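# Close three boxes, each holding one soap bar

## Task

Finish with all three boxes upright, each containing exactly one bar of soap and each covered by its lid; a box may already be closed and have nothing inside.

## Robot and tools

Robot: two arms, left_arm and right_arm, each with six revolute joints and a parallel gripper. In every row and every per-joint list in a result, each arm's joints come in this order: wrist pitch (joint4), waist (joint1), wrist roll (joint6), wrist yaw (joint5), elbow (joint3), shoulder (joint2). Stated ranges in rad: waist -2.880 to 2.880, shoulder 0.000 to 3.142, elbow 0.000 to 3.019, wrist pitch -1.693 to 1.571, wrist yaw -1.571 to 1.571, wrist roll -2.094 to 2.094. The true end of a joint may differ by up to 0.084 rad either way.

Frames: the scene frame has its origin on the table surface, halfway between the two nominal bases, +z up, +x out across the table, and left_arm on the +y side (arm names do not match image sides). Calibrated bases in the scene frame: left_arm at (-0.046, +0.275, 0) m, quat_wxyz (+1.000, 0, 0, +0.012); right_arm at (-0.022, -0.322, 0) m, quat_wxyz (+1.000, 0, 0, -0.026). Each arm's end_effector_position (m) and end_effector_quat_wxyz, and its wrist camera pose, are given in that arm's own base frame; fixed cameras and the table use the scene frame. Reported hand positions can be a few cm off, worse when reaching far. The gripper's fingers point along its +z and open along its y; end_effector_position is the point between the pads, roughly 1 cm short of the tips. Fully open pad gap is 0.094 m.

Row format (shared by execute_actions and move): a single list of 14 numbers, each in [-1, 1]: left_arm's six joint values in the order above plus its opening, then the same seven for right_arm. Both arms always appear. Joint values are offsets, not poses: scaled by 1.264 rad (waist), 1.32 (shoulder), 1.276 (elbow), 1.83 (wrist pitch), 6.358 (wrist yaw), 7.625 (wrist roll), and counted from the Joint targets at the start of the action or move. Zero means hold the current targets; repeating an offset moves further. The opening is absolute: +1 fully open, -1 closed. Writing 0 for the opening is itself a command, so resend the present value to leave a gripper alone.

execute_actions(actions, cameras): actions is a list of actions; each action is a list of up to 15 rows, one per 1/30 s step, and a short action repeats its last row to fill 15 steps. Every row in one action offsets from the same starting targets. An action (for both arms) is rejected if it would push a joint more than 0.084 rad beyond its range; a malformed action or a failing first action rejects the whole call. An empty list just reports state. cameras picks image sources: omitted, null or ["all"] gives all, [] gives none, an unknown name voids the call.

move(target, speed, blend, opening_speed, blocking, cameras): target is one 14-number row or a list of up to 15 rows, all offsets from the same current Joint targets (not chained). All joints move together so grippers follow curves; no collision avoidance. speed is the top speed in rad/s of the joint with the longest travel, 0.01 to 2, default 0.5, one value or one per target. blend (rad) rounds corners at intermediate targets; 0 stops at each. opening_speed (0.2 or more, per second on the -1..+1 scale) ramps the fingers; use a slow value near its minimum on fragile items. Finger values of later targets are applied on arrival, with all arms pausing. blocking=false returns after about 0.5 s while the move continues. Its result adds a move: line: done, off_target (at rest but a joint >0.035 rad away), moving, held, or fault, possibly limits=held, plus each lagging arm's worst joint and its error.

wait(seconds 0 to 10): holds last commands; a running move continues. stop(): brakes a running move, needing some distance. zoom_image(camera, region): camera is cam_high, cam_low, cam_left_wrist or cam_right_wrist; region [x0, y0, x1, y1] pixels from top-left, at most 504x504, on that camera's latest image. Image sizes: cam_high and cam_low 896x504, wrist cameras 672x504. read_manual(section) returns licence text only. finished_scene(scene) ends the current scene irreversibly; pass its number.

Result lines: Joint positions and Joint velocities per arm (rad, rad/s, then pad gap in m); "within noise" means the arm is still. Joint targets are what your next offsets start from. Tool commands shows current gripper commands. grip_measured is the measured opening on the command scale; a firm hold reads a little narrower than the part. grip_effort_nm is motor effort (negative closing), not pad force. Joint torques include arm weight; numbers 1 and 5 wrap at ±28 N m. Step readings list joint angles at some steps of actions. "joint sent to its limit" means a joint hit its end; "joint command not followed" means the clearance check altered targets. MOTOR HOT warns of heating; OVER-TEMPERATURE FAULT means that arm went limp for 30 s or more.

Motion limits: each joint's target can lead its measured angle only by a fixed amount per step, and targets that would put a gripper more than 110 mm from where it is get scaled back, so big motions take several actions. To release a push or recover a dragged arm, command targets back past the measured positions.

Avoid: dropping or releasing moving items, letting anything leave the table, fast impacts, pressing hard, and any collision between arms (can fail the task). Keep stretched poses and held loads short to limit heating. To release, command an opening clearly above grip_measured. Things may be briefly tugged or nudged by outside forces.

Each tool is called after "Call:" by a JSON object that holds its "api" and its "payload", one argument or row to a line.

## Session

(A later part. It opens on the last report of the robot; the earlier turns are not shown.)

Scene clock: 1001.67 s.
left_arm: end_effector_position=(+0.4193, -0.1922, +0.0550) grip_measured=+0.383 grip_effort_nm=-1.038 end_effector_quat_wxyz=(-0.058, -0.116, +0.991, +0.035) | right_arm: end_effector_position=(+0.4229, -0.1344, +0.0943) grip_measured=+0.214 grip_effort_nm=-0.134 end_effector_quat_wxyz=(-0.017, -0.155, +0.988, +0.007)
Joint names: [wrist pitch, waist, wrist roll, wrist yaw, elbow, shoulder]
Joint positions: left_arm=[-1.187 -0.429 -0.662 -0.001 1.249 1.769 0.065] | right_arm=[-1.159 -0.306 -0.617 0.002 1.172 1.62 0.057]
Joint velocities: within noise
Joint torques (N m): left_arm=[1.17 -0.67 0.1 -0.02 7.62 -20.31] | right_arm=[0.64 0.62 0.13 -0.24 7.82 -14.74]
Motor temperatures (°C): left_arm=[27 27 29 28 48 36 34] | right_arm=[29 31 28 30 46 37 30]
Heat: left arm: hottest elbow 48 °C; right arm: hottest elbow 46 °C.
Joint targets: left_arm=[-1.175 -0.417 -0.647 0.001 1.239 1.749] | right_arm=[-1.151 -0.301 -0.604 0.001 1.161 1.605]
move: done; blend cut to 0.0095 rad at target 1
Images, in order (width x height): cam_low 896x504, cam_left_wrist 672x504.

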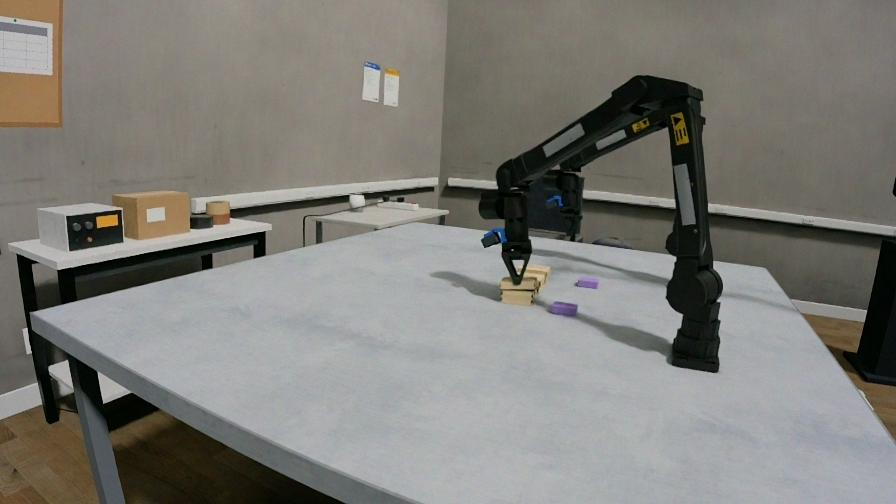

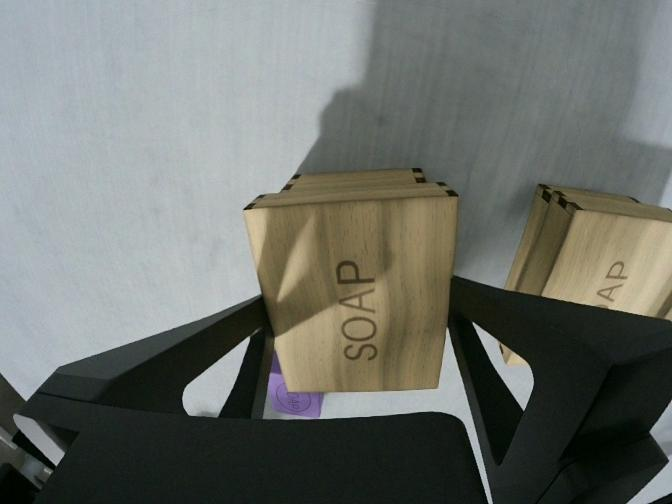

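Call:
{"api": "move", "payload": {
  "target": [0.0907,0,0,0,-0.0878,-0.0568,0.2,0,0,0,0,0,0,0.212],
  "speed": 0.05,
  "cameras": ["cam_low","cam_left_wrist"]
}}

Call:
{"api": "zoom_image", "payload": {
  "camera": "cam_low",
  "region": [475, 240, 575, 310]
}}

Call:
{"api": "zoom_image", "payload": {
  "camera": "cam_left_wrist",
  "region": [230, 130, 500, 348]
}}

Scene clock: 1037.30 s.
left_arm: end_effector_position=(+0.4164, -0.1909, +0.0501) grip_measured=+0.383 grip_effort_nm=-1.038 end_effector_quat_wxyz=(-0.003, -0.116, +0.993, +0.002) | right_arm: end_effector_position=(+0.4229, -0.1344, +0.0943) grip_measured=+0.214 grip_effort_nm=-0.139 end_effector_quat_wxyz=(-0.017, -0.155, +0.988, +0.007)
Joint names: [wrist pitch, waist, wrist roll, wrist yaw, elbow, shoulder]
Joint positions: left_arm=[-1.022 -0.429 -0.662 -0.001 1.138 1.695 0.065] | right_arm=[-1.159 -0.306 -0.617 0.002 1.172 1.62 0.057]
Joint velocities: within noise
Joint torques (N m): left_arm=[1.57 -0.67 0.1 -0.02 7.73 -19.08] | right_arm=[0.65 0.62 0.13 -0.24 7.8 -14.74]
Motor temperatures (°C): left_arm=[27 27 29 28 45 37 34] | right_arm=[29 31 28 30 46 37 30]
Heat: left arm: hottest elbow 45 °C; right arm: hottest elbow 46 °C.
Joint targets: left_arm=[-1.009 -0.418 -0.648 0.001 1.127 1.674] | right_arm=[-1.151 -0.301 -0.604 0.001 1.161 1.605]
move: done
Images, in order (width x height): cam_low 896x504, cam_left_wrist 672x504.

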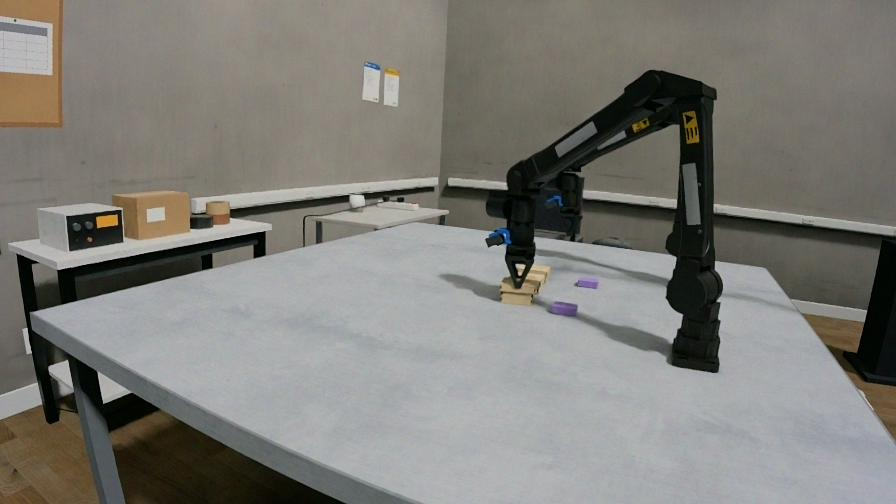

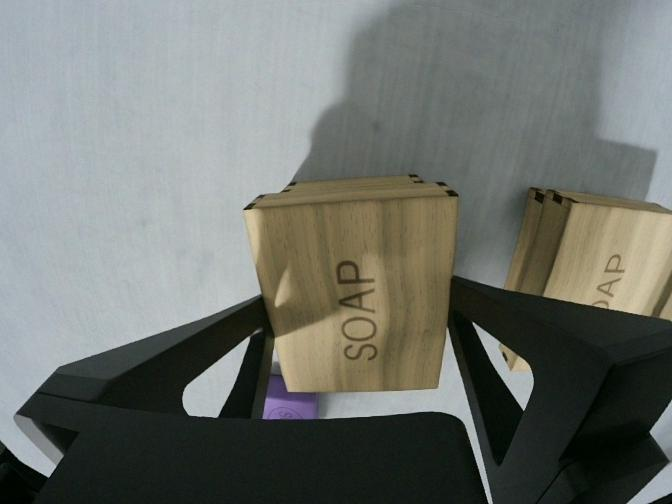

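Scaled by 5.040 from the camera's 896x504 image, which has a finer 1280x720 frame.

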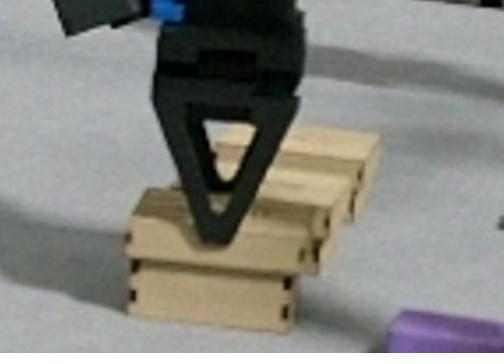

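Scaled by 1.867 from the camera's 672x504 image, which has a finer 960x720 frame.

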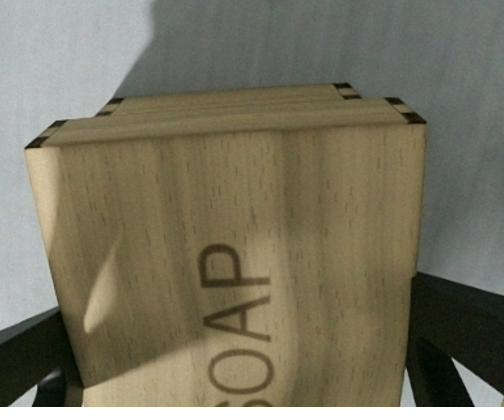

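Call:
{"api": "move", "payload": {
  "target": [
    [0,0,0,0,0,0.031,0.2,0,0,0,0,0,0,0.212],
    [0.0197,0,0,0,-0.009,0.047,0.2,0,0,0,0,0,0,0.212]
  ],
  "speed": 0.05,
  "blend": 0.01,
  "cameras": ["cam_low","cam_left_wrist"]
}}

Call:
{"api": "zoom_image", "payload": {
  "camera": "cam_low",
  "region": [475, 240, 575, 310]
}}

Call:
{"api": "zoom_image", "payload": {
  "camera": "cam_left_wrist",
  "region": [230, 130, 500, 348]
}}

Scene clock: 1054.67 s.
left_arm: end_effector_position=(+0.4181, -0.1914, +0.0397) grip_measured=+0.383 grip_effort_nm=-1.038 end_effector_quat_wxyz=(+0.000, -0.116, +0.993, +0.000) | right_arm: end_effector_position=(+0.4229, -0.1344, +0.0943) grip_measured=+0.214 grip_effort_nm=-0.149 end_effector_quat_wxyz=(-0.017, -0.155, +0.988, +0.007)
Joint names: [wrist pitch, waist, wrist roll, wrist yaw, elbow, shoulder]
Joint positions: left_arm=[-0.987 -0.429 -0.661 -0.001 1.125 1.709 0.065] | right_arm=[-1.159 -0.306 -0.617 0.002 1.172 1.62 0.057]
Joint velocities: within noise
Joint torques (N m): left_arm=[1.65 -0.73 0.11 -0.02 7.66 -14.92] | right_arm=[0.65 0.56 0.13 -0.24 7.82 -14.74]
Motor temperatures (°C): left_arm=[27 27 29 28 44 37 34] | right_arm=[29 31 28 30 46 37 30]
Heat: left arm: hottest elbow 44 °C; right arm: hottest elbow 46 °C.
Joint targets: left_arm=[-0.974 -0.417 -0.647 0.001 1.116 1.736] | right_arm=[-1.151 -0.301 -0.604 0.001 1.161 1.605]
move: done
Images, in order (width x height): cam_low 896x504, cam_left_wrist 672x504.

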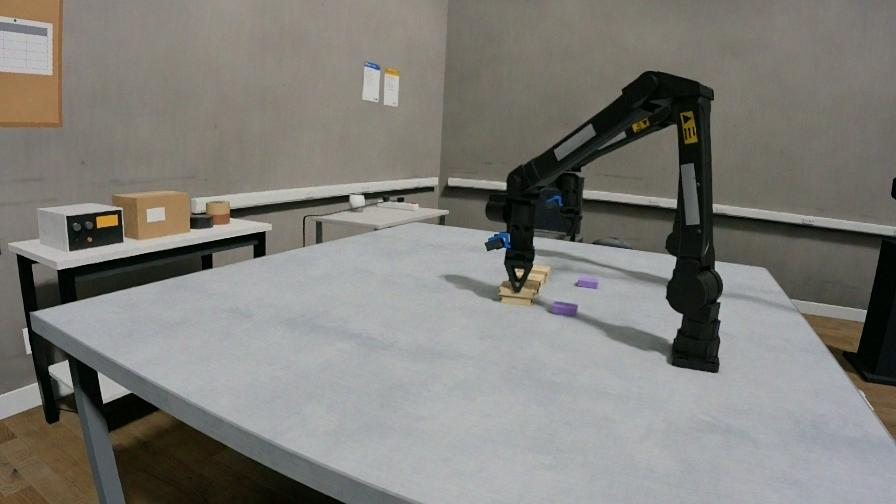

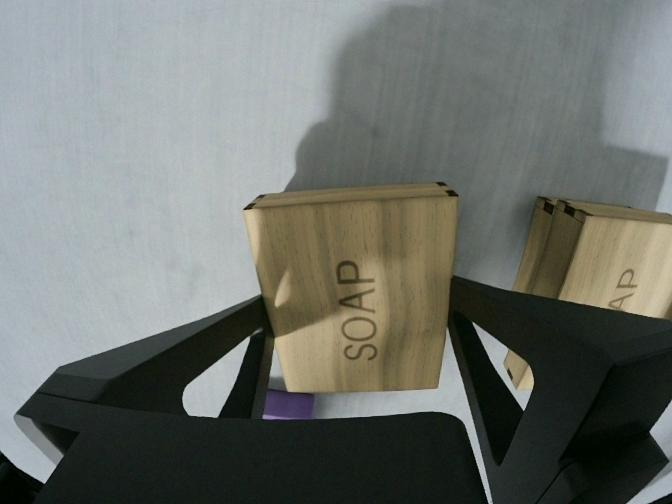

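Scaled by 5.040 from the camera's 896x504 image, which has a finer 1280x720 frame.

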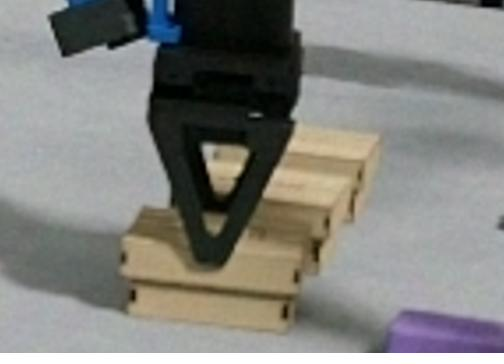

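Scaled by 1.867 from the camera's 672x504 image, which has a finer 960x720 frame.

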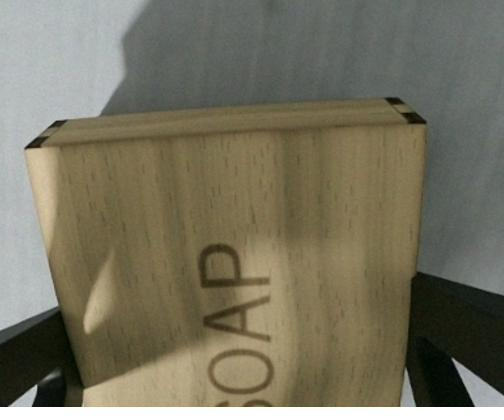

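Call:
{"api": "move", "payload": {
  "target": [0,0,0,0,0,-0.009,0.45,0,0,0,0,0,0,0.212],
  "opening_speed": 0.3,
  "cameras": []
}}

Call:
{"api": "move", "payload": {
  "target": [
    [0,0,0,0,0,0,0.8,0,0,0,0,0,0,0.6],
    [-0.0071,0,0,0,0.0462,-0.0235,0.8,0,0,0,0,0,0,0.6],
    [-0.0973,0,0,0,0.1113,-0.0833,0.8,0,0,0,0,0,0,0.6],
    [-0.1126,-0.1218,0,0,0.2006,0.0144,0.8,0,0,0,0,0,0,0.6]
  ],
  "speed": [0.3,0.1,0.15,0.3],
  "blend": [0,0.01,0.02,0],
  "opening_speed": 0.8
}}

Call:
{"api": "zoom_image", "payload": {
  "camera": "cam_low",
  "region": [475, 240, 575, 310]
}}

Scene clock: 1076.77 s.
left_arm: end_effector_position=(+0.4182, -0.1915, +0.0397) grip_measured=+0.447 grip_effort_nm=0.095 end_effector_quat_wxyz=(+0.000, -0.116, +0.993, +0.000) | right_arm: end_effector_position=(+0.4229, -0.1344, +0.0943) grip_measured=+0.214 grip_effort_nm=-0.139 end_effector_quat_wxyz=(-0.017, -0.155, +0.988, +0.007)
Joint names: [wrist pitch, waist, wrist roll, wrist yaw, elbow, shoulder]
Joint positions: left_arm=[-0.986 -0.429 -0.661 -0.001 1.125 1.709 0.068] | right_arm=[-1.159 -0.306 -0.617 0.002 1.172 1.62 0.057]
Joint velocities: within noise
Joint torques (N m): left_arm=[1.62 -0.73 0.1 -0.02 7.65 -15.97] | right_arm=[0.65 0.56 0.13 -0.23 7.83 -14.8]
Motor temperatures (°C): left_arm=[27 27 29 28 44 37 34] | right_arm=[29 31 28 30 46 37 30]
Heat: left arm: hottest elbow 44 °C; right arm: hottest elbow 46 °C.
Joint targets: left_arm=[-0.973 -0.417 -0.647 0.001 1.116 1.724] | right_arm=[-1.151 -0.301 -0.604 0.001 1.161 1.605]
move: done
No camera images: "cameras" was empty.

Scene clock: 1080.37 s.
left_arm: end_effector_position=(+0.4185, -0.2697, +0.0995) grip_measured=+0.797 grip_effort_nm=0.134 end_effector_quat_wxyz=(+0.001, -0.045, +0.999, +0.000) | right_arm: end_effector_position=(+0.4229, -0.1344, +0.0943) grip_measured=+0.598 grip_effort_nm=0.046 end_effector_quat_wxyz=(-0.017, -0.155, +0.988, +0.007)
Joint names: [wrist pitch, waist, wrist roll, wrist yaw, elbow, shoulder]
Joint positions: left_arm=[-1.168 -0.572 -0.661 -0.001 1.321 1.722 0.084] | right_arm=[-1.159 -0.306 -0.617 0.002 1.172 1.62 0.075]
Joint velocities: within noise
Joint torques (N m): left_arm=[0.62 -1.55 0.1 -0.02 14.08 -16.44] | right_arm=[0.64 0.56 0.13 -0.23 7.82 -14.8]
Motor temperatures (°C): left_arm=[27 27 29 28 44 37 33] | right_arm=[29 31 28 30 46 37 30]
Heat: left arm: hottest elbow 44 °C; right arm: hottest elbow 46 °C.
Joint targets: left_arm=[-1.180 -0.571 -0.647 0.001 1.372 1.743] | right_arm=[-1.151 -0.301 -0.604 0.001 1.161 1.605]
move: off_target (left_arm); left_arm: the elbow is farthest, 0.051 rad from its target

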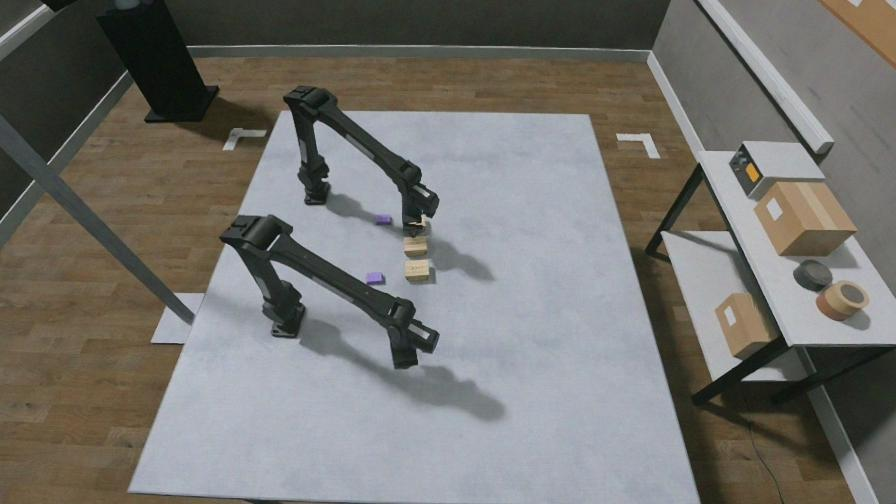

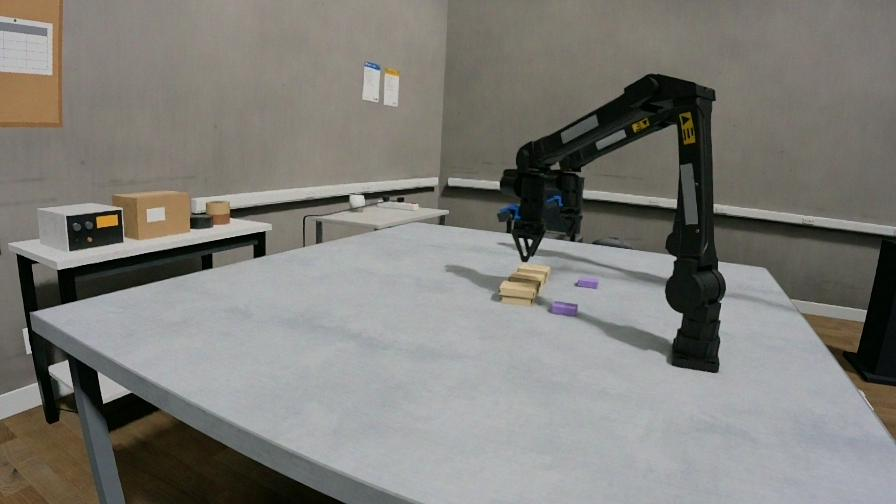

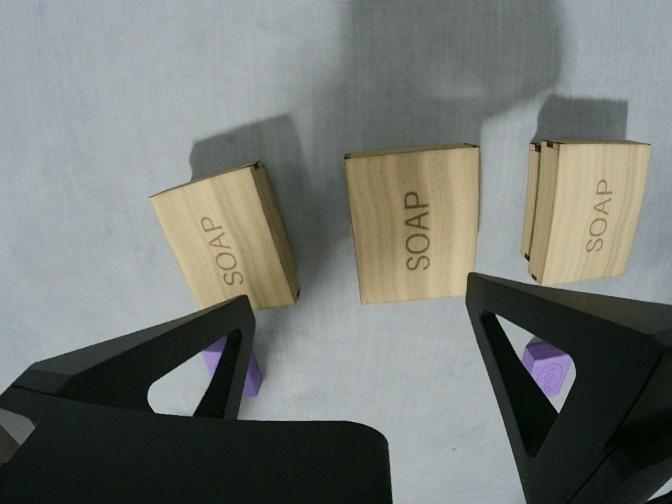

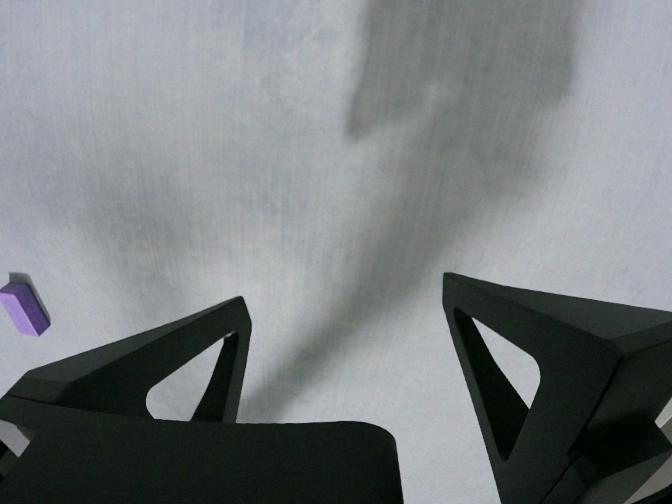

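Scaled by 5.040 from the camera's 896x504 image, which has a finer 1280x720 frame.

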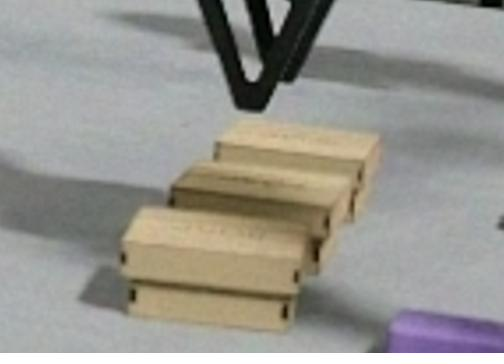

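Call:
{"api": "move", "payload": {
  "target": [-0.0098,-0.0229,-0.0081,0,0.0635,0.0492,0.8,0,0,0,0,0,0,0.6],
  "speed": 0.2,
  "cameras": ["cam_left_wrist"]
}}

Scene clock: 1102.77 s.
left_arm: end_effector_position=(+0.4335, -0.2916, +0.0990) grip_measured=+0.797 grip_effort_nm=0.129 end_effector_quat_wxyz=(+0.002, -0.051, +0.999, -0.001) | right_arm: end_effector_position=(+0.4229, -0.1344, +0.0943) grip_measured=+0.598 grip_effort_nm=0.051 end_effector_quat_wxyz=(-0.017, -0.155, +0.988, +0.007)
Joint names: [wrist pitch, waist, wrist roll, wrist yaw, elbow, shoulder]
Joint positions: left_arm=[-1.186 -0.592 -0.694 -0.001 1.399 1.78 0.084] | right_arm=[-1.159 -0.306 -0.617 0.002 1.172 1.62 0.075]
Joint velocities: within noise
Joint torques (N m): left_arm=[0.61 -2.32 -0.23 -0.02 14.32 -17.26] | right_arm=[0.64 0.56 0.13 -0.23 7.8 -14.74]
Motor temperatures (°C): left_arm=[27 27 29 28 47 37 32] | right_arm=[29 31 28 30 46 37 30]
Heat: left arm: hottest elbow 47 °C; right arm: hottest elbow 46 °C.
Joint targets: left_arm=[-1.198 -0.600 -0.709 0.001 1.453 1.808] | right_arm=[-1.151 -0.301 -0.604 0.001 1.161 1.605]
move: off_target (left_arm); left_arm: the elbow is farthest, 0.054 rad from its target
Images, in order (width x height): cam_left_wrist 672x504.

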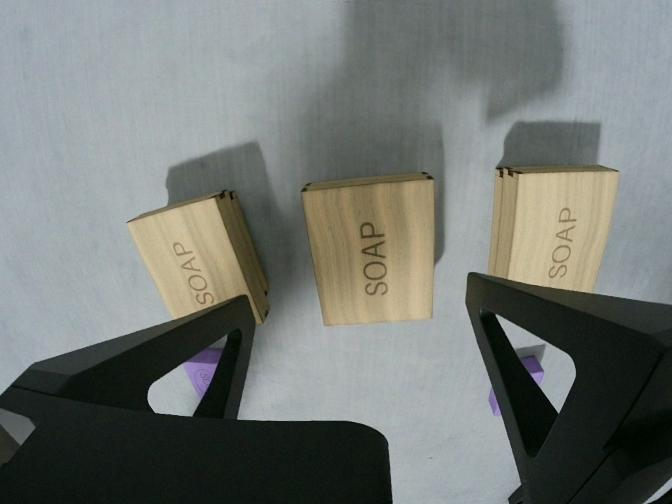

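Call:
{"api": "move", "payload": {
  "target": [0,-0.0127,-0.0028,0,-0.0392,0,0.8,0,0,0,0,0,0,0.6],
  "speed": 0.15,
  "cameras": ["cam_left_wrist"]
}}

Scene clock: 1118.67 s.
left_arm: end_effector_position=(+0.4292, -0.2979, +0.0990) grip_measured=+0.797 grip_effort_nm=0.129 end_effector_quat_wxyz=(+0.002, -0.055, +0.999, -0.001) | right_arm: end_effector_position=(+0.4229, -0.1344, +0.0943) grip_measured=+0.598 grip_effort_nm=0.051 end_effector_quat_wxyz=(-0.017, -0.155, +0.988, +0.007)
Joint names: [wrist pitch, waist, wrist roll, wrist yaw, elbow, shoulder]
Joint positions: left_arm=[-1.186 -0.606 -0.715 -0.001 1.399 1.78 0.084] | right_arm=[-1.159 -0.306 -0.617 0.002 1.172 1.62 0.075]
Joint velocities: within noise
Joint torques (N m): left_arm=[0.62 -2.37 -0.27 -0.02 9.73 -17.2] | right_arm=[0.64 0.56 0.13 -0.23 7.8 -14.8]
Motor temperatures (°C): left_arm=[27 27 29 28 48 37 32] | right_arm=[29 31 28 30 46 37 30]
Heat: left arm: hottest elbow 48 °C; right arm: hottest elbow 46 °C.
Joint targets: left_arm=[-1.197 -0.616 -0.730 0.001 1.403 1.808] | right_arm=[-1.151 -0.301 -0.604 0.001 1.161 1.605]
move: done
Images, in order (width x height): cam_left_wrist 672x504.

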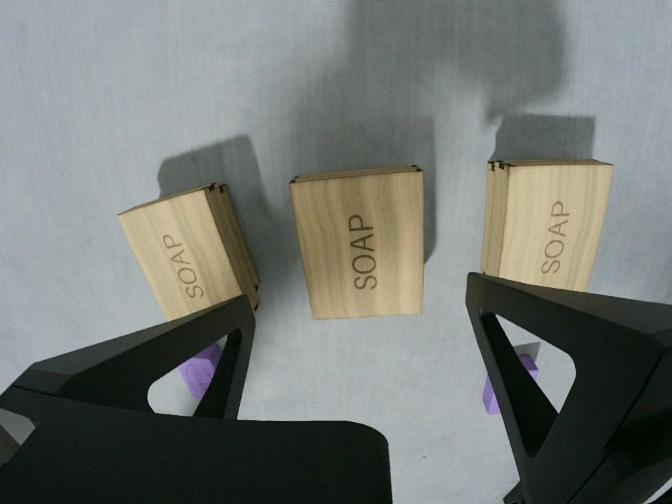

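Call:
{"api": "move", "payload": {
  "target": [0.0874,-0.0026,0,0,-0.0693,0.05,0.8,0,0,0,0,0,0,0.6],
  "speed": 0.12,
  "cameras": ["cam_left_wrist"]
}}

Call:
{"api": "move", "payload": {
  "target": [0,0,0,0,0,0,0.2,0,0,0,0,0,0,0.6],
  "opening_speed": 0.4,
  "cameras": ["cam_left_wrist"]
}}

Scene clock: 1131.67 s.
left_arm: end_effector_position=(+0.4274, -0.2976, +0.0404) grip_measured=+0.797 grip_effort_nm=0.139 end_effector_quat_wxyz=(+0.000, -0.054, +0.999, +0.001) | right_arm: end_effector_position=(+0.4229, -0.1344, +0.0943) grip_measured=+0.598 grip_effort_nm=0.051 end_effector_quat_wxyz=(-0.017, -0.155, +0.988, +0.007)
Joint names: [wrist pitch, waist, wrist roll, wrist yaw, elbow, shoulder]
Joint positions: left_arm=[-1.05 -0.608 -0.716 -0.001 1.324 1.845 0.084] | right_arm=[-1.159 -0.306 -0.617 0.002 1.172 1.62 0.075]
Joint velocities: within noise
Joint torques (N m): left_arm=[1.39 -2.49 -0.22 -0.02 7.94 -17.55] | right_arm=[0.65 0.56 0.13 -0.24 7.82 -14.74]
Motor temperatures (°C): left_arm=[27 27 29 28 48 37 32] | right_arm=[29 31 28 30 46 37 30]
Heat: left arm: hottest elbow 48 °C; right arm: hottest elbow 46 °C.
Joint targets: left_arm=[-1.037 -0.620 -0.731 0.001 1.314 1.874] | right_arm=[-1.151 -0.301 -0.604 0.001 1.161 1.605]
move: done
Images, in order (width x height): cam_left_wrist 672x504.

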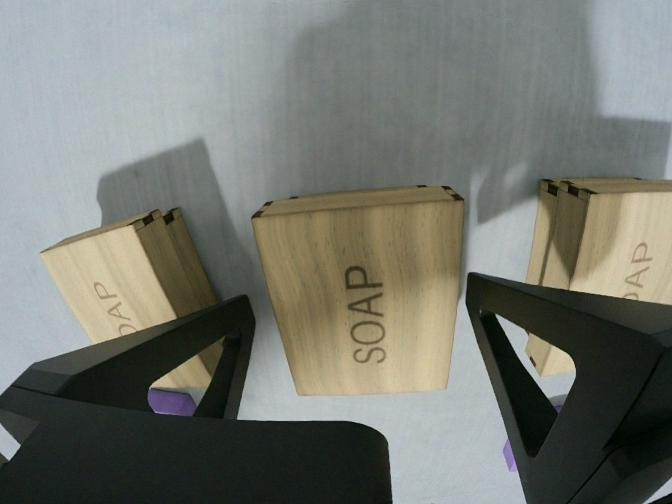

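Scene clock: 1133.37 s.
left_arm: end_effector_position=(+0.4273, -0.2982, +0.0404) grip_measured=+0.354 grip_effort_nm=-1.009 end_effector_quat_wxyz=(+0.000, -0.054, +0.999, +0.000) | right_arm: end_effector_position=(+0.4229, -0.1344, +0.0943) grip_measured=+0.598 grip_effort_nm=0.056 end_effector_quat_wxyz=(-0.017, -0.155, +0.988, +0.007)
Joint names: [wrist pitch, waist, wrist roll, wrist yaw, elbow, shoulder]
Joint positions: left_arm=[-1.049 -0.609 -0.716 -0.001 1.324 1.845 0.064] | right_arm=[-1.159 -0.306 -0.617 0.002 1.172 1.62 0.075]
Joint velocities: within noise
Joint torques (N m): left_arm=[1.55 -2.43 -0.22 -0.02 7.92 -17.55] | right_arm=[0.65 0.56 0.13 -0.23 7.82 -14.74]
Motor temperatures (°C): left_arm=[27 27 29 28 48 37 32] | right_arm=[29 31 28 30 46 37 30]
Heat: left arm: hottest elbow 48 °C; right arm: hottest elbow 46 °C.
Joint targets: left_arm=[-1.038 -0.619 -0.730 0.001 1.314 1.874] | right_arm=[-1.151 -0.301 -0.604 0.001 1.161 1.605]
move: done
Images, in order (width x height): cam_left_wrist 672x504.

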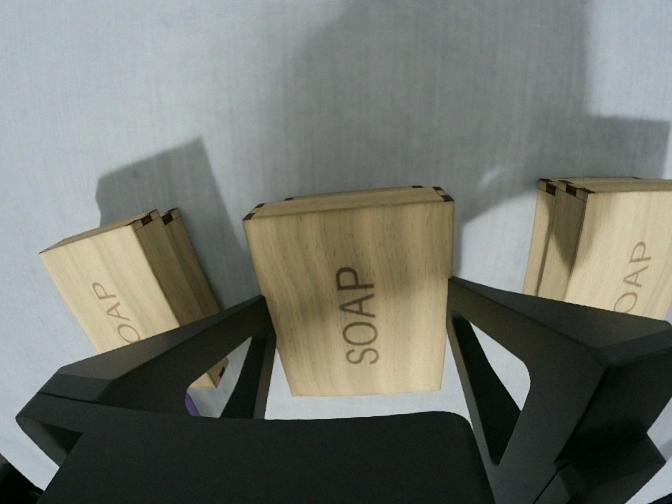

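Call:
{"api": "move", "payload": {
  "target": [
    [-0.006,0,0,0,0.047,-0.0341,0.2,0,0,0,0,0,0,0.6],
    [-0.0896,0,0,0,0.1082,-0.0848,0.2,0,0,0,0,0,0,0.6]
  ],
  "speed": [0.06,0.1],
  "blend": 0.01,
  "cameras": ["cam_low","cam_left_wrist","cam_high"]
}}

Call:
{"api": "zoom_image", "payload": {
  "camera": "cam_high",
  "region": [380, 205, 450, 285]
}}

Call:
{"api": "zoom_image", "payload": {
  "camera": "cam_low",
  "region": [475, 240, 575, 310]
}}

Scene clock: 1148.60 s.
left_arm: end_effector_position=(+0.4283, -0.2990, +0.0992) grip_measured=+0.352 grip_effort_nm=-1.033 end_effector_quat_wxyz=(+0.001, -0.054, +0.999, +0.000) | right_arm: end_effector_position=(+0.4229, -0.1344, +0.0943) grip_measured=+0.598 grip_effort_nm=0.046 end_effector_quat_wxyz=(-0.017, -0.155, +0.988, +0.007)
Joint names: [wrist pitch, waist, wrist roll, wrist yaw, elbow, shoulder]
Joint positions: left_arm=[-1.19 -0.609 -0.716 -0.001 1.402 1.781 0.064] | right_arm=[-1.159 -0.306 -0.617 0.002 1.172 1.62 0.075]
Joint velocities: within noise
Joint torques (N m): left_arm=[0.66 -2.37 -0.22 -0.02 14.11 -21.54] | right_arm=[0.65 0.62 0.13 -0.23 7.8 -14.74]
Motor temperatures (°C): left_arm=[27 27 29 28 49 37 33] | right_arm=[29 31 28 30 46 37 30]
Heat: left arm: hottest elbow 49 °C; right arm: hottest elbow 46 °C.
Joint targets: left_arm=[-1.202 -0.619 -0.730 0.001 1.453 1.762] | right_arm=[-1.151 -0.301 -0.604 0.001 1.161 1.605]
move: off_target (left_arm); left_arm: the elbow is farthest, 0.051 rad from its target
Images, in order (width x height): cam_high 896x504, cam_low 896x504, cam_left_wrist 672x504.

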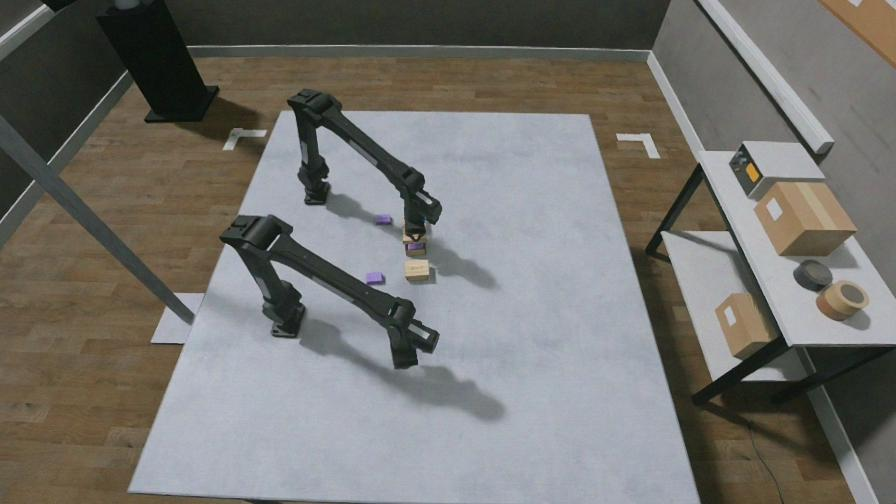

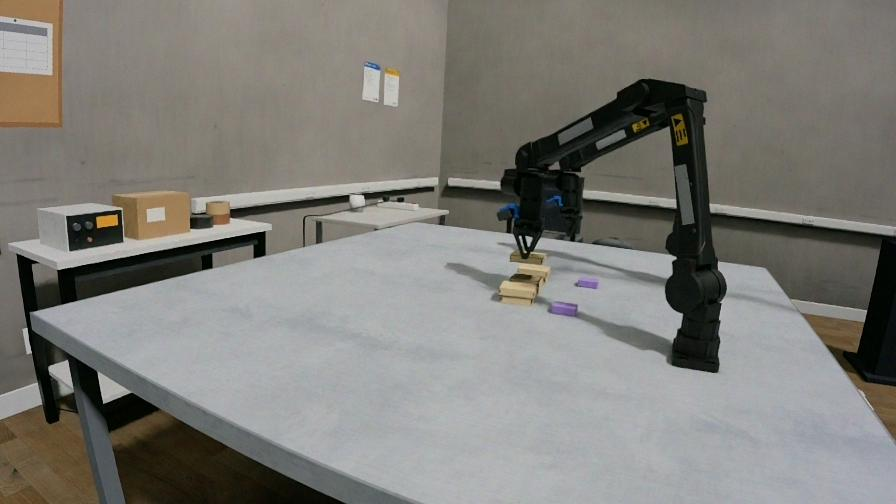

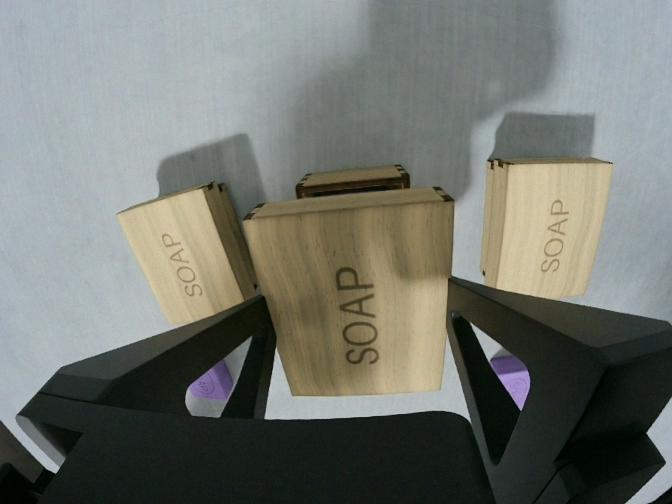

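Scaled by 6.300 from the camera's 896x504 image, which has a finer 1280x720 frame.

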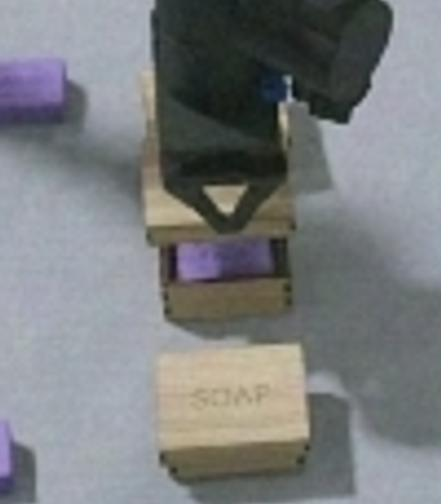

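Scaled by 5.040 from the camera's 896x504 image, which has a finer 1280x720 frame.

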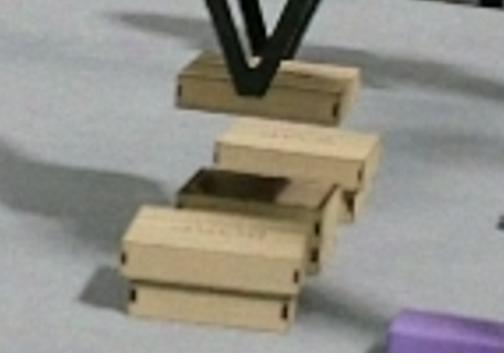

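Call:
{"api": "move", "payload": {
  "target": [
    [-0.0612,0,0,0,0.0776,0.1189,0.2,0,0,0,0,0,0,0.6],
    [-0.0612,0,0,0,0.0384,0.1189,0.2,0,0,0,0,0,0,0.6],
    [-0.0295,0,0,0,0.0097,0.1318,0.2,0,0,0,0,0,0,0.6]
  ],
  "speed": [0.15,0.1,0.08],
  "cameras": ["cam_low","cam_left_wrist"]
}}

Call:
{"api": "zoom_image", "payload": {
  "camera": "cam_left_wrist",
  "region": [230, 130, 500, 348]
}}

Call:
{"api": "zoom_image", "payload": {
  "camera": "cam_low",
  "region": [475, 240, 575, 310]
}}

Scene clock: 1178.40 s.
left_arm: end_effector_position=(+0.4313, -0.3010, +0.0617) grip_measured=+0.352 grip_effort_nm=-1.038 end_effector_quat_wxyz=(-0.051, -0.054, +0.996, +0.040) | right_arm: end_effector_position=(+0.4229, -0.1344, +0.0943) grip_measured=+0.598 grip_effort_nm=0.046 end_effector_quat_wxyz=(-0.017, -0.155, +0.988, +0.007)
Joint names: [wrist pitch, waist, wrist roll, wrist yaw, elbow, shoulder]
Joint positions: left_arm=[-1.267 -0.609 -0.716 -0.001 1.474 1.907 0.064] | right_arm=[-1.159 -0.306 -0.617 0.002 1.172 1.62 0.075]
Joint velocities: within noise
Joint torques (N m): left_arm=[1.47 -2.37 -0.23 -0.02 8.1 -18.67] | right_arm=[0.64 0.62 0.13 -0.24 7.82 -14.74]
Motor temperatures (°C): left_arm=[27 27 29 28 53 40 33] | right_arm=[29 31 28 30 46 37 30]
Heat: left arm: hottest elbow 53 °C; right arm: hottest elbow 46 °C.
Joint targets: left_arm=[-1.255 -0.619 -0.730 0.001 1.465 1.936] | right_arm=[-1.151 -0.301 -0.604 0.001 1.161 1.605]
move: done
Images, in order (width x height): cam_low 896x504, cam_left_wrist 672x504.

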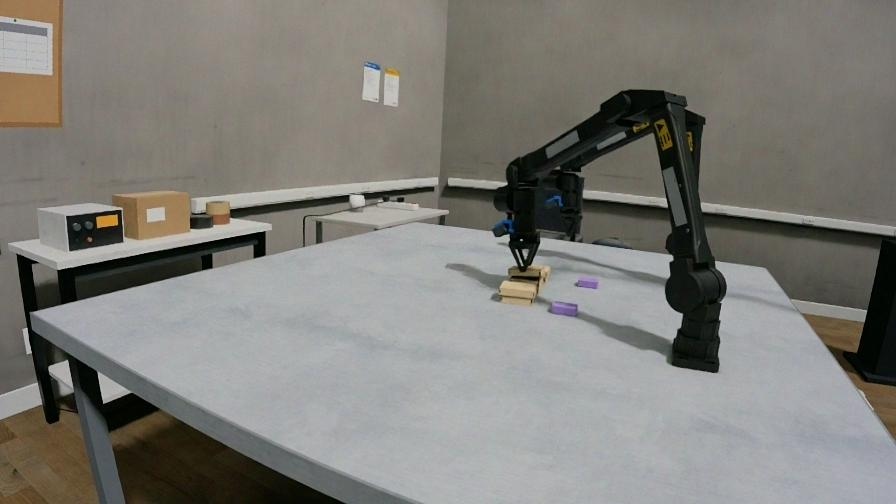

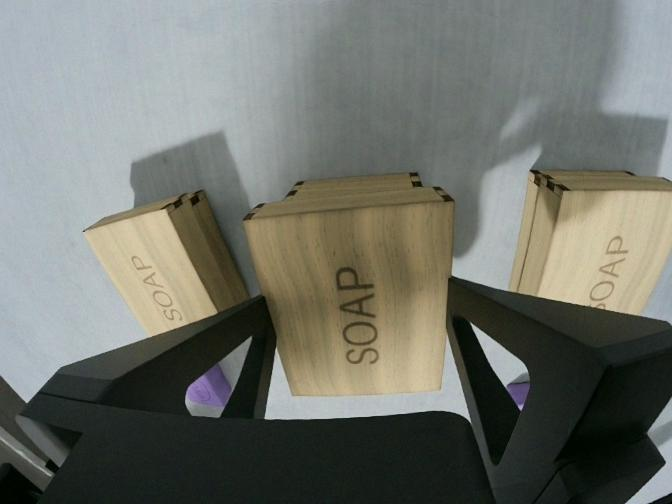

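Scaled by 1.867 from the camera's 672x504 image, which has a finer 960x720 frame.

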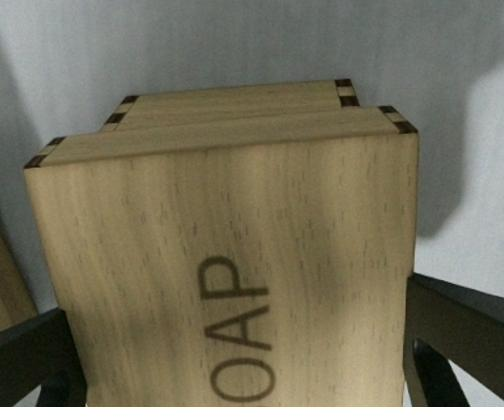

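Scaled by 5.040 from the camera's 896x504 image, which has a finer 1280x720 frame.

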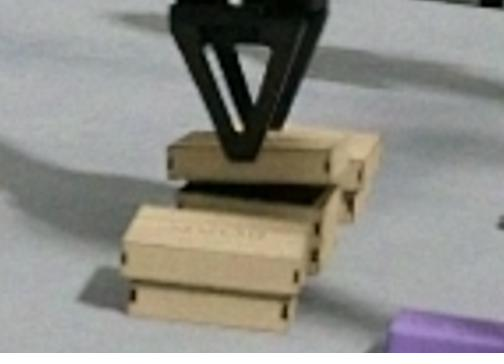

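Call:
{"api": "move", "payload": {
  "target": [0,-0.0032,0.0055,0,0,0,0.2,0,0,0,0,0,0,0.6],
  "speed": 0.05,
  "cameras": ["cam_left_wrist"]
}}

Call:
{"api": "zoom_image", "payload": {
  "camera": "cam_left_wrist",
  "region": [230, 130, 500, 348]
}}

Scene clock: 1222.17 s.
left_arm: end_effector_position=(+0.4305, -0.3024, +0.0616) grip_measured=+0.352 grip_effort_nm=-1.038 end_effector_quat_wxyz=(-0.051, -0.046, +0.997, +0.039) | right_arm: end_effector_position=(+0.4229, -0.1344, +0.0943) grip_measured=+0.598 grip_effort_nm=0.051 end_effector_quat_wxyz=(-0.017, -0.155, +0.988, +0.007)
Joint names: [wrist pitch, waist, wrist roll, wrist yaw, elbow, shoulder]
Joint positions: left_arm=[-1.266 -0.612 -0.704 -0.001 1.474 1.907 0.064] | right_arm=[-1.159 -0.306 -0.617 0.002 1.172 1.62 0.075]
Joint velocities: within noise
Joint torques (N m): left_arm=[1.28 -2.49 0.11 -0.02 8.1 -18.67] | right_arm=[0.62 0.56 0.13 -0.24 7.82 -14.74]
Motor temperatures (°C): left_arm=[27 27 29 28 49 39 33] | right_arm=[29 31 28 30 46 37 30]
Heat: left arm: hottest elbow 49 °C; right arm: hottest elbow 46 °C.
Joint targets: left_arm=[-1.256 -0.624 -0.688 0.001 1.465 1.936] | right_arm=[-1.151 -0.301 -0.604 0.001 1.161 1.605]
move: done
Images, in order (width x height): cam_left_wrist 672x504.

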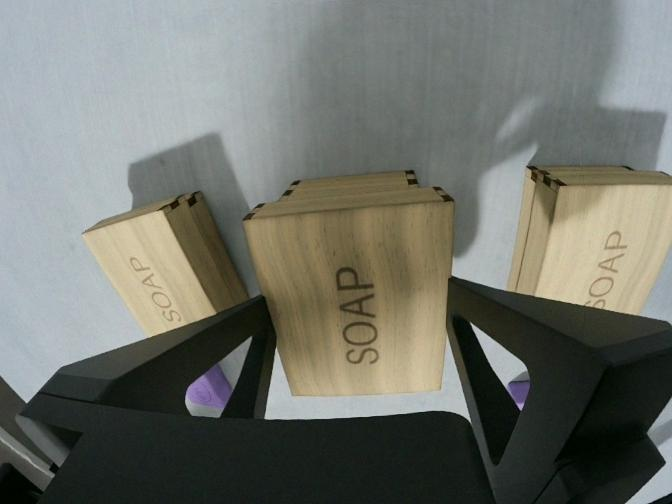

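Scaled by 1.867 from the camera's 672x504 image, which has a finer 960x720 frame.

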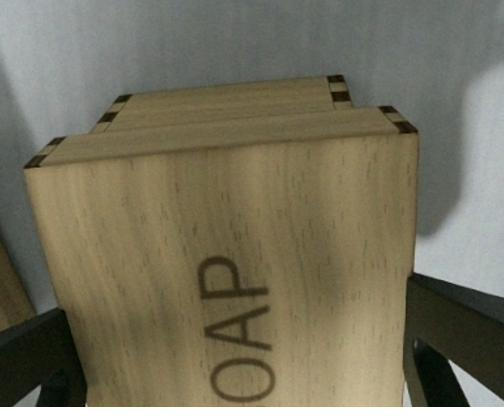

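Call:
{"api": "move", "payload": {
  "target": [
    [0,0,0,0,0,-0.0341,0.2,0,0,0,0,0,0,0.6],
    [0.0071,0,0,0,-0.0165,-0.0371,0.2,0,0,0,0,0,0,0.6],
    [0.1038,0,0,0,-0.1113,-0.0935,0.2,0,0,0,0,0,0,0.6]
  ],
  "speed": 0.05,
  "cameras": ["cam_low","cam_left_wrist"]
}}

Call:
{"api": "zoom_image", "payload": {
  "camera": "cam_left_wrist",
  "region": [230, 130, 500, 348]
}}

Call:
{"api": "zoom_image", "payload": {
  "camera": "cam_low",
  "region": [475, 240, 575, 310]
}}

Scene clock: 1241.60 s.
left_arm: end_effector_position=(+0.4246, -0.2986, +0.0489) grip_measured=+0.352 grip_effort_nm=-1.043 end_effector_quat_wxyz=(-0.003, -0.045, +0.999, +0.003) | right_arm: end_effector_position=(+0.4229, -0.1344, +0.0943) grip_measured=+0.598 grip_effort_nm=0.042 end_effector_quat_wxyz=(-0.017, -0.155, +0.988, +0.007)
Joint names: [wrist pitch, waist, wrist roll, wrist yaw, elbow, shoulder]
Joint positions: left_arm=[-1.078 -0.612 -0.702 -0.001 1.333 1.835 0.064] | right_arm=[-1.159 -0.306 -0.617 0.002 1.172 1.62 0.075]
Joint velocities: within noise
Joint torques (N m): left_arm=[1.46 -2.43 0.1 -0.02 7.9 -22.07] | right_arm=[0.65 0.62 0.13 -0.23 7.82 -14.74]
Motor temperatures (°C): left_arm=[27 27 29 28 48 39 33] | right_arm=[29 31 28 30 46 37 30]
Heat: left arm: hottest elbow 48 °C; right arm: hottest elbow 46 °C.
Joint targets: left_arm=[-1.066 -0.624 -0.689 0.001 1.323 1.812] | right_arm=[-1.151 -0.301 -0.604 0.001 1.161 1.605]
move: done
Images, in order (width x height): cam_low 896x504, cam_left_wrist 672x504.

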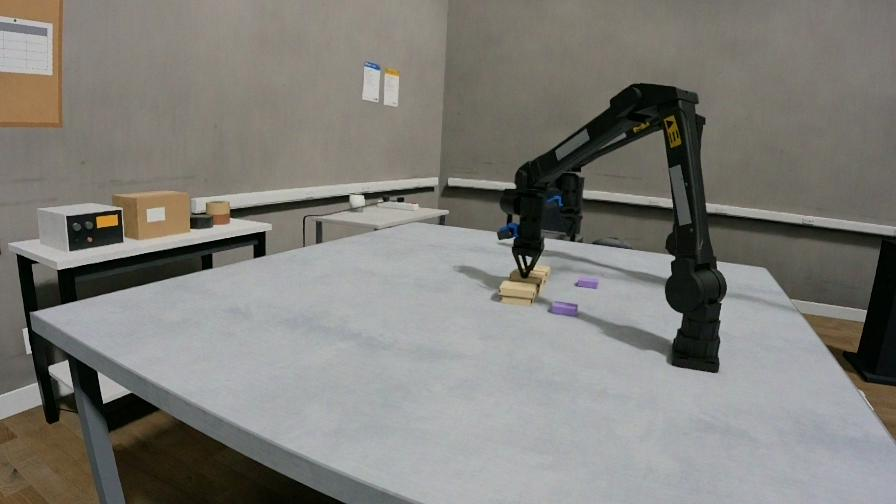

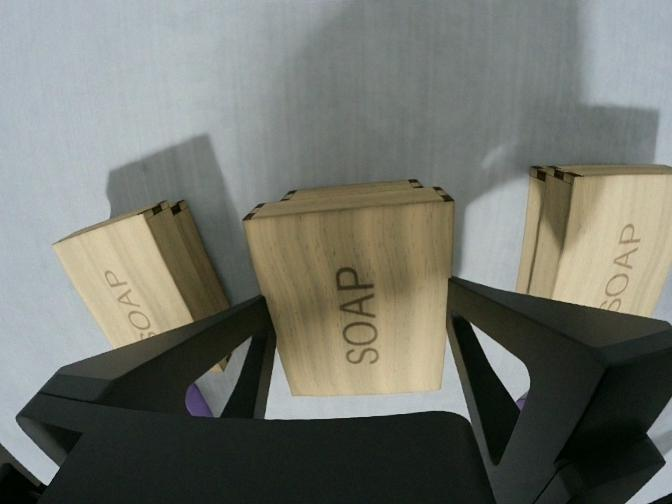

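Scaled by 1.867 from the camera's 672x504 image, which has a finer 960x720 frame.

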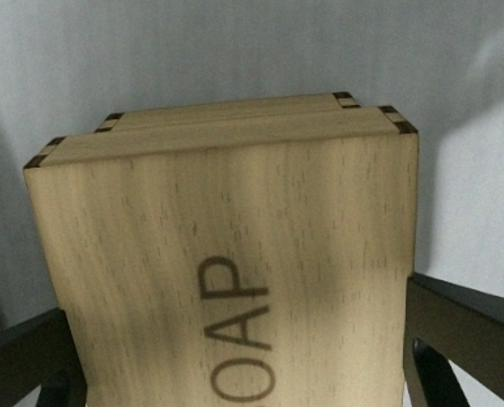

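Scaled by 5.040 from the camera's 896x504 image, which has a finer 1280x720 frame.

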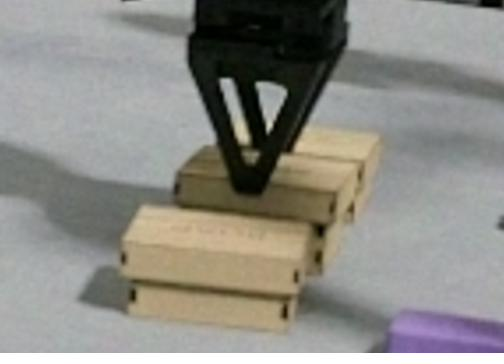

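Call:
{"api": "move", "payload": {
  "target": [
    [0,0,0,0,0,0.0326,0.2,0,0,0,0,0,0,0.6],
    [0.0153,0,0,0,-0.0071,0.047,0.2,0,0,0,0,0,0,0.6]
  ],
  "speed": 0.05,
  "blend": 0.01,
  "cameras": ["cam_low","cam_left_wrist"]
}}

Call:
{"api": "zoom_image", "payload": {
  "camera": "cam_low",
  "region": [475, 240, 575, 310]
}}

Scene clock: 1253.47 s.
left_arm: end_effector_position=(+0.4258, -0.2994, +0.0403) grip_measured=+0.352 grip_effort_nm=-1.043 end_effector_quat_wxyz=(+0.000, -0.045, +0.999, +0.001) | right_arm: end_effector_position=(+0.4229, -0.1344, +0.0943) grip_measured=+0.598 grip_effort_nm=0.051 end_effector_quat_wxyz=(-0.017, -0.155, +0.988, +0.007)
Joint names: [wrist pitch, waist, wrist roll, wrist yaw, elbow, shoulder]
Joint positions: left_arm=[-1.05 -0.612 -0.702 -0.001 1.323 1.845 0.064] | right_arm=[-1.159 -0.306 -0.617 0.002 1.172 1.62 0.075]
Joint velocities: within noise
Joint torques (N m): left_arm=[1.62 -2.43 0.1 -0.02 7.95 -18.02] | right_arm=[0.64 0.62 0.13 -0.24 7.8 -14.8]
Motor temperatures (°C): left_arm=[27 27 29 28 47 39 33] | right_arm=[29 31 28 30 46 37 30]
Heat: left arm: hottest elbow 47 °C; right arm: hottest elbow 46 °C.
Joint targets: left_arm=[-1.037 -0.624 -0.689 0.001 1.314 1.875] | right_arm=[-1.151 -0.301 -0.604 0.001 1.161 1.605]
move: done
Images, in order (width x height): cam_low 896x504, cam_left_wrist 672x504.

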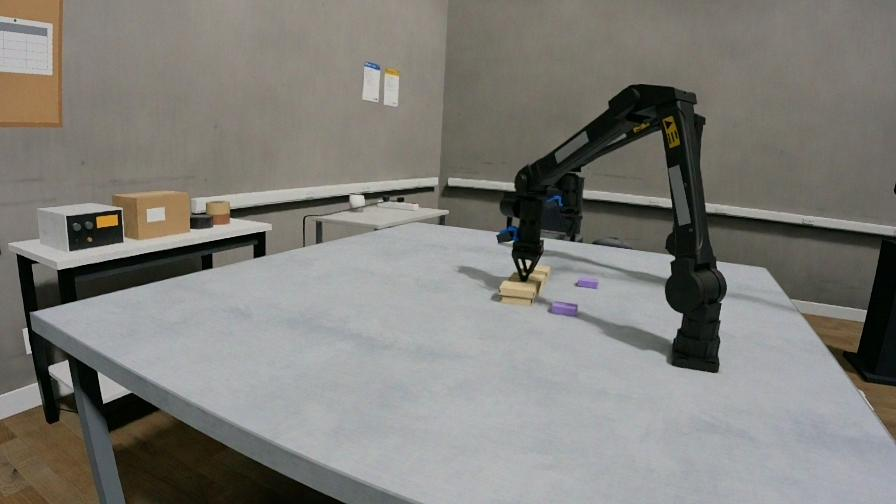

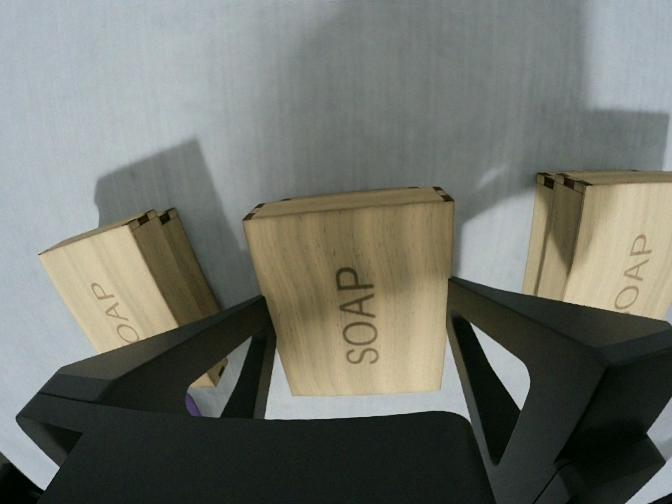

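Scaled by 5.040 from the camera's 896x504 image, which has a finer 1280x720 frame.

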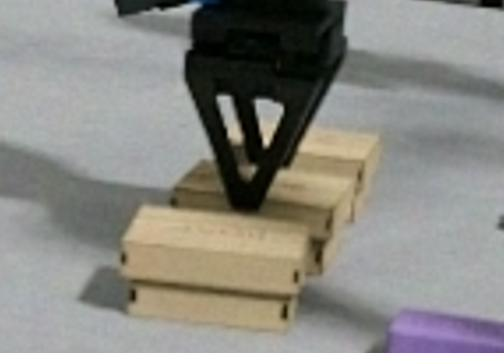

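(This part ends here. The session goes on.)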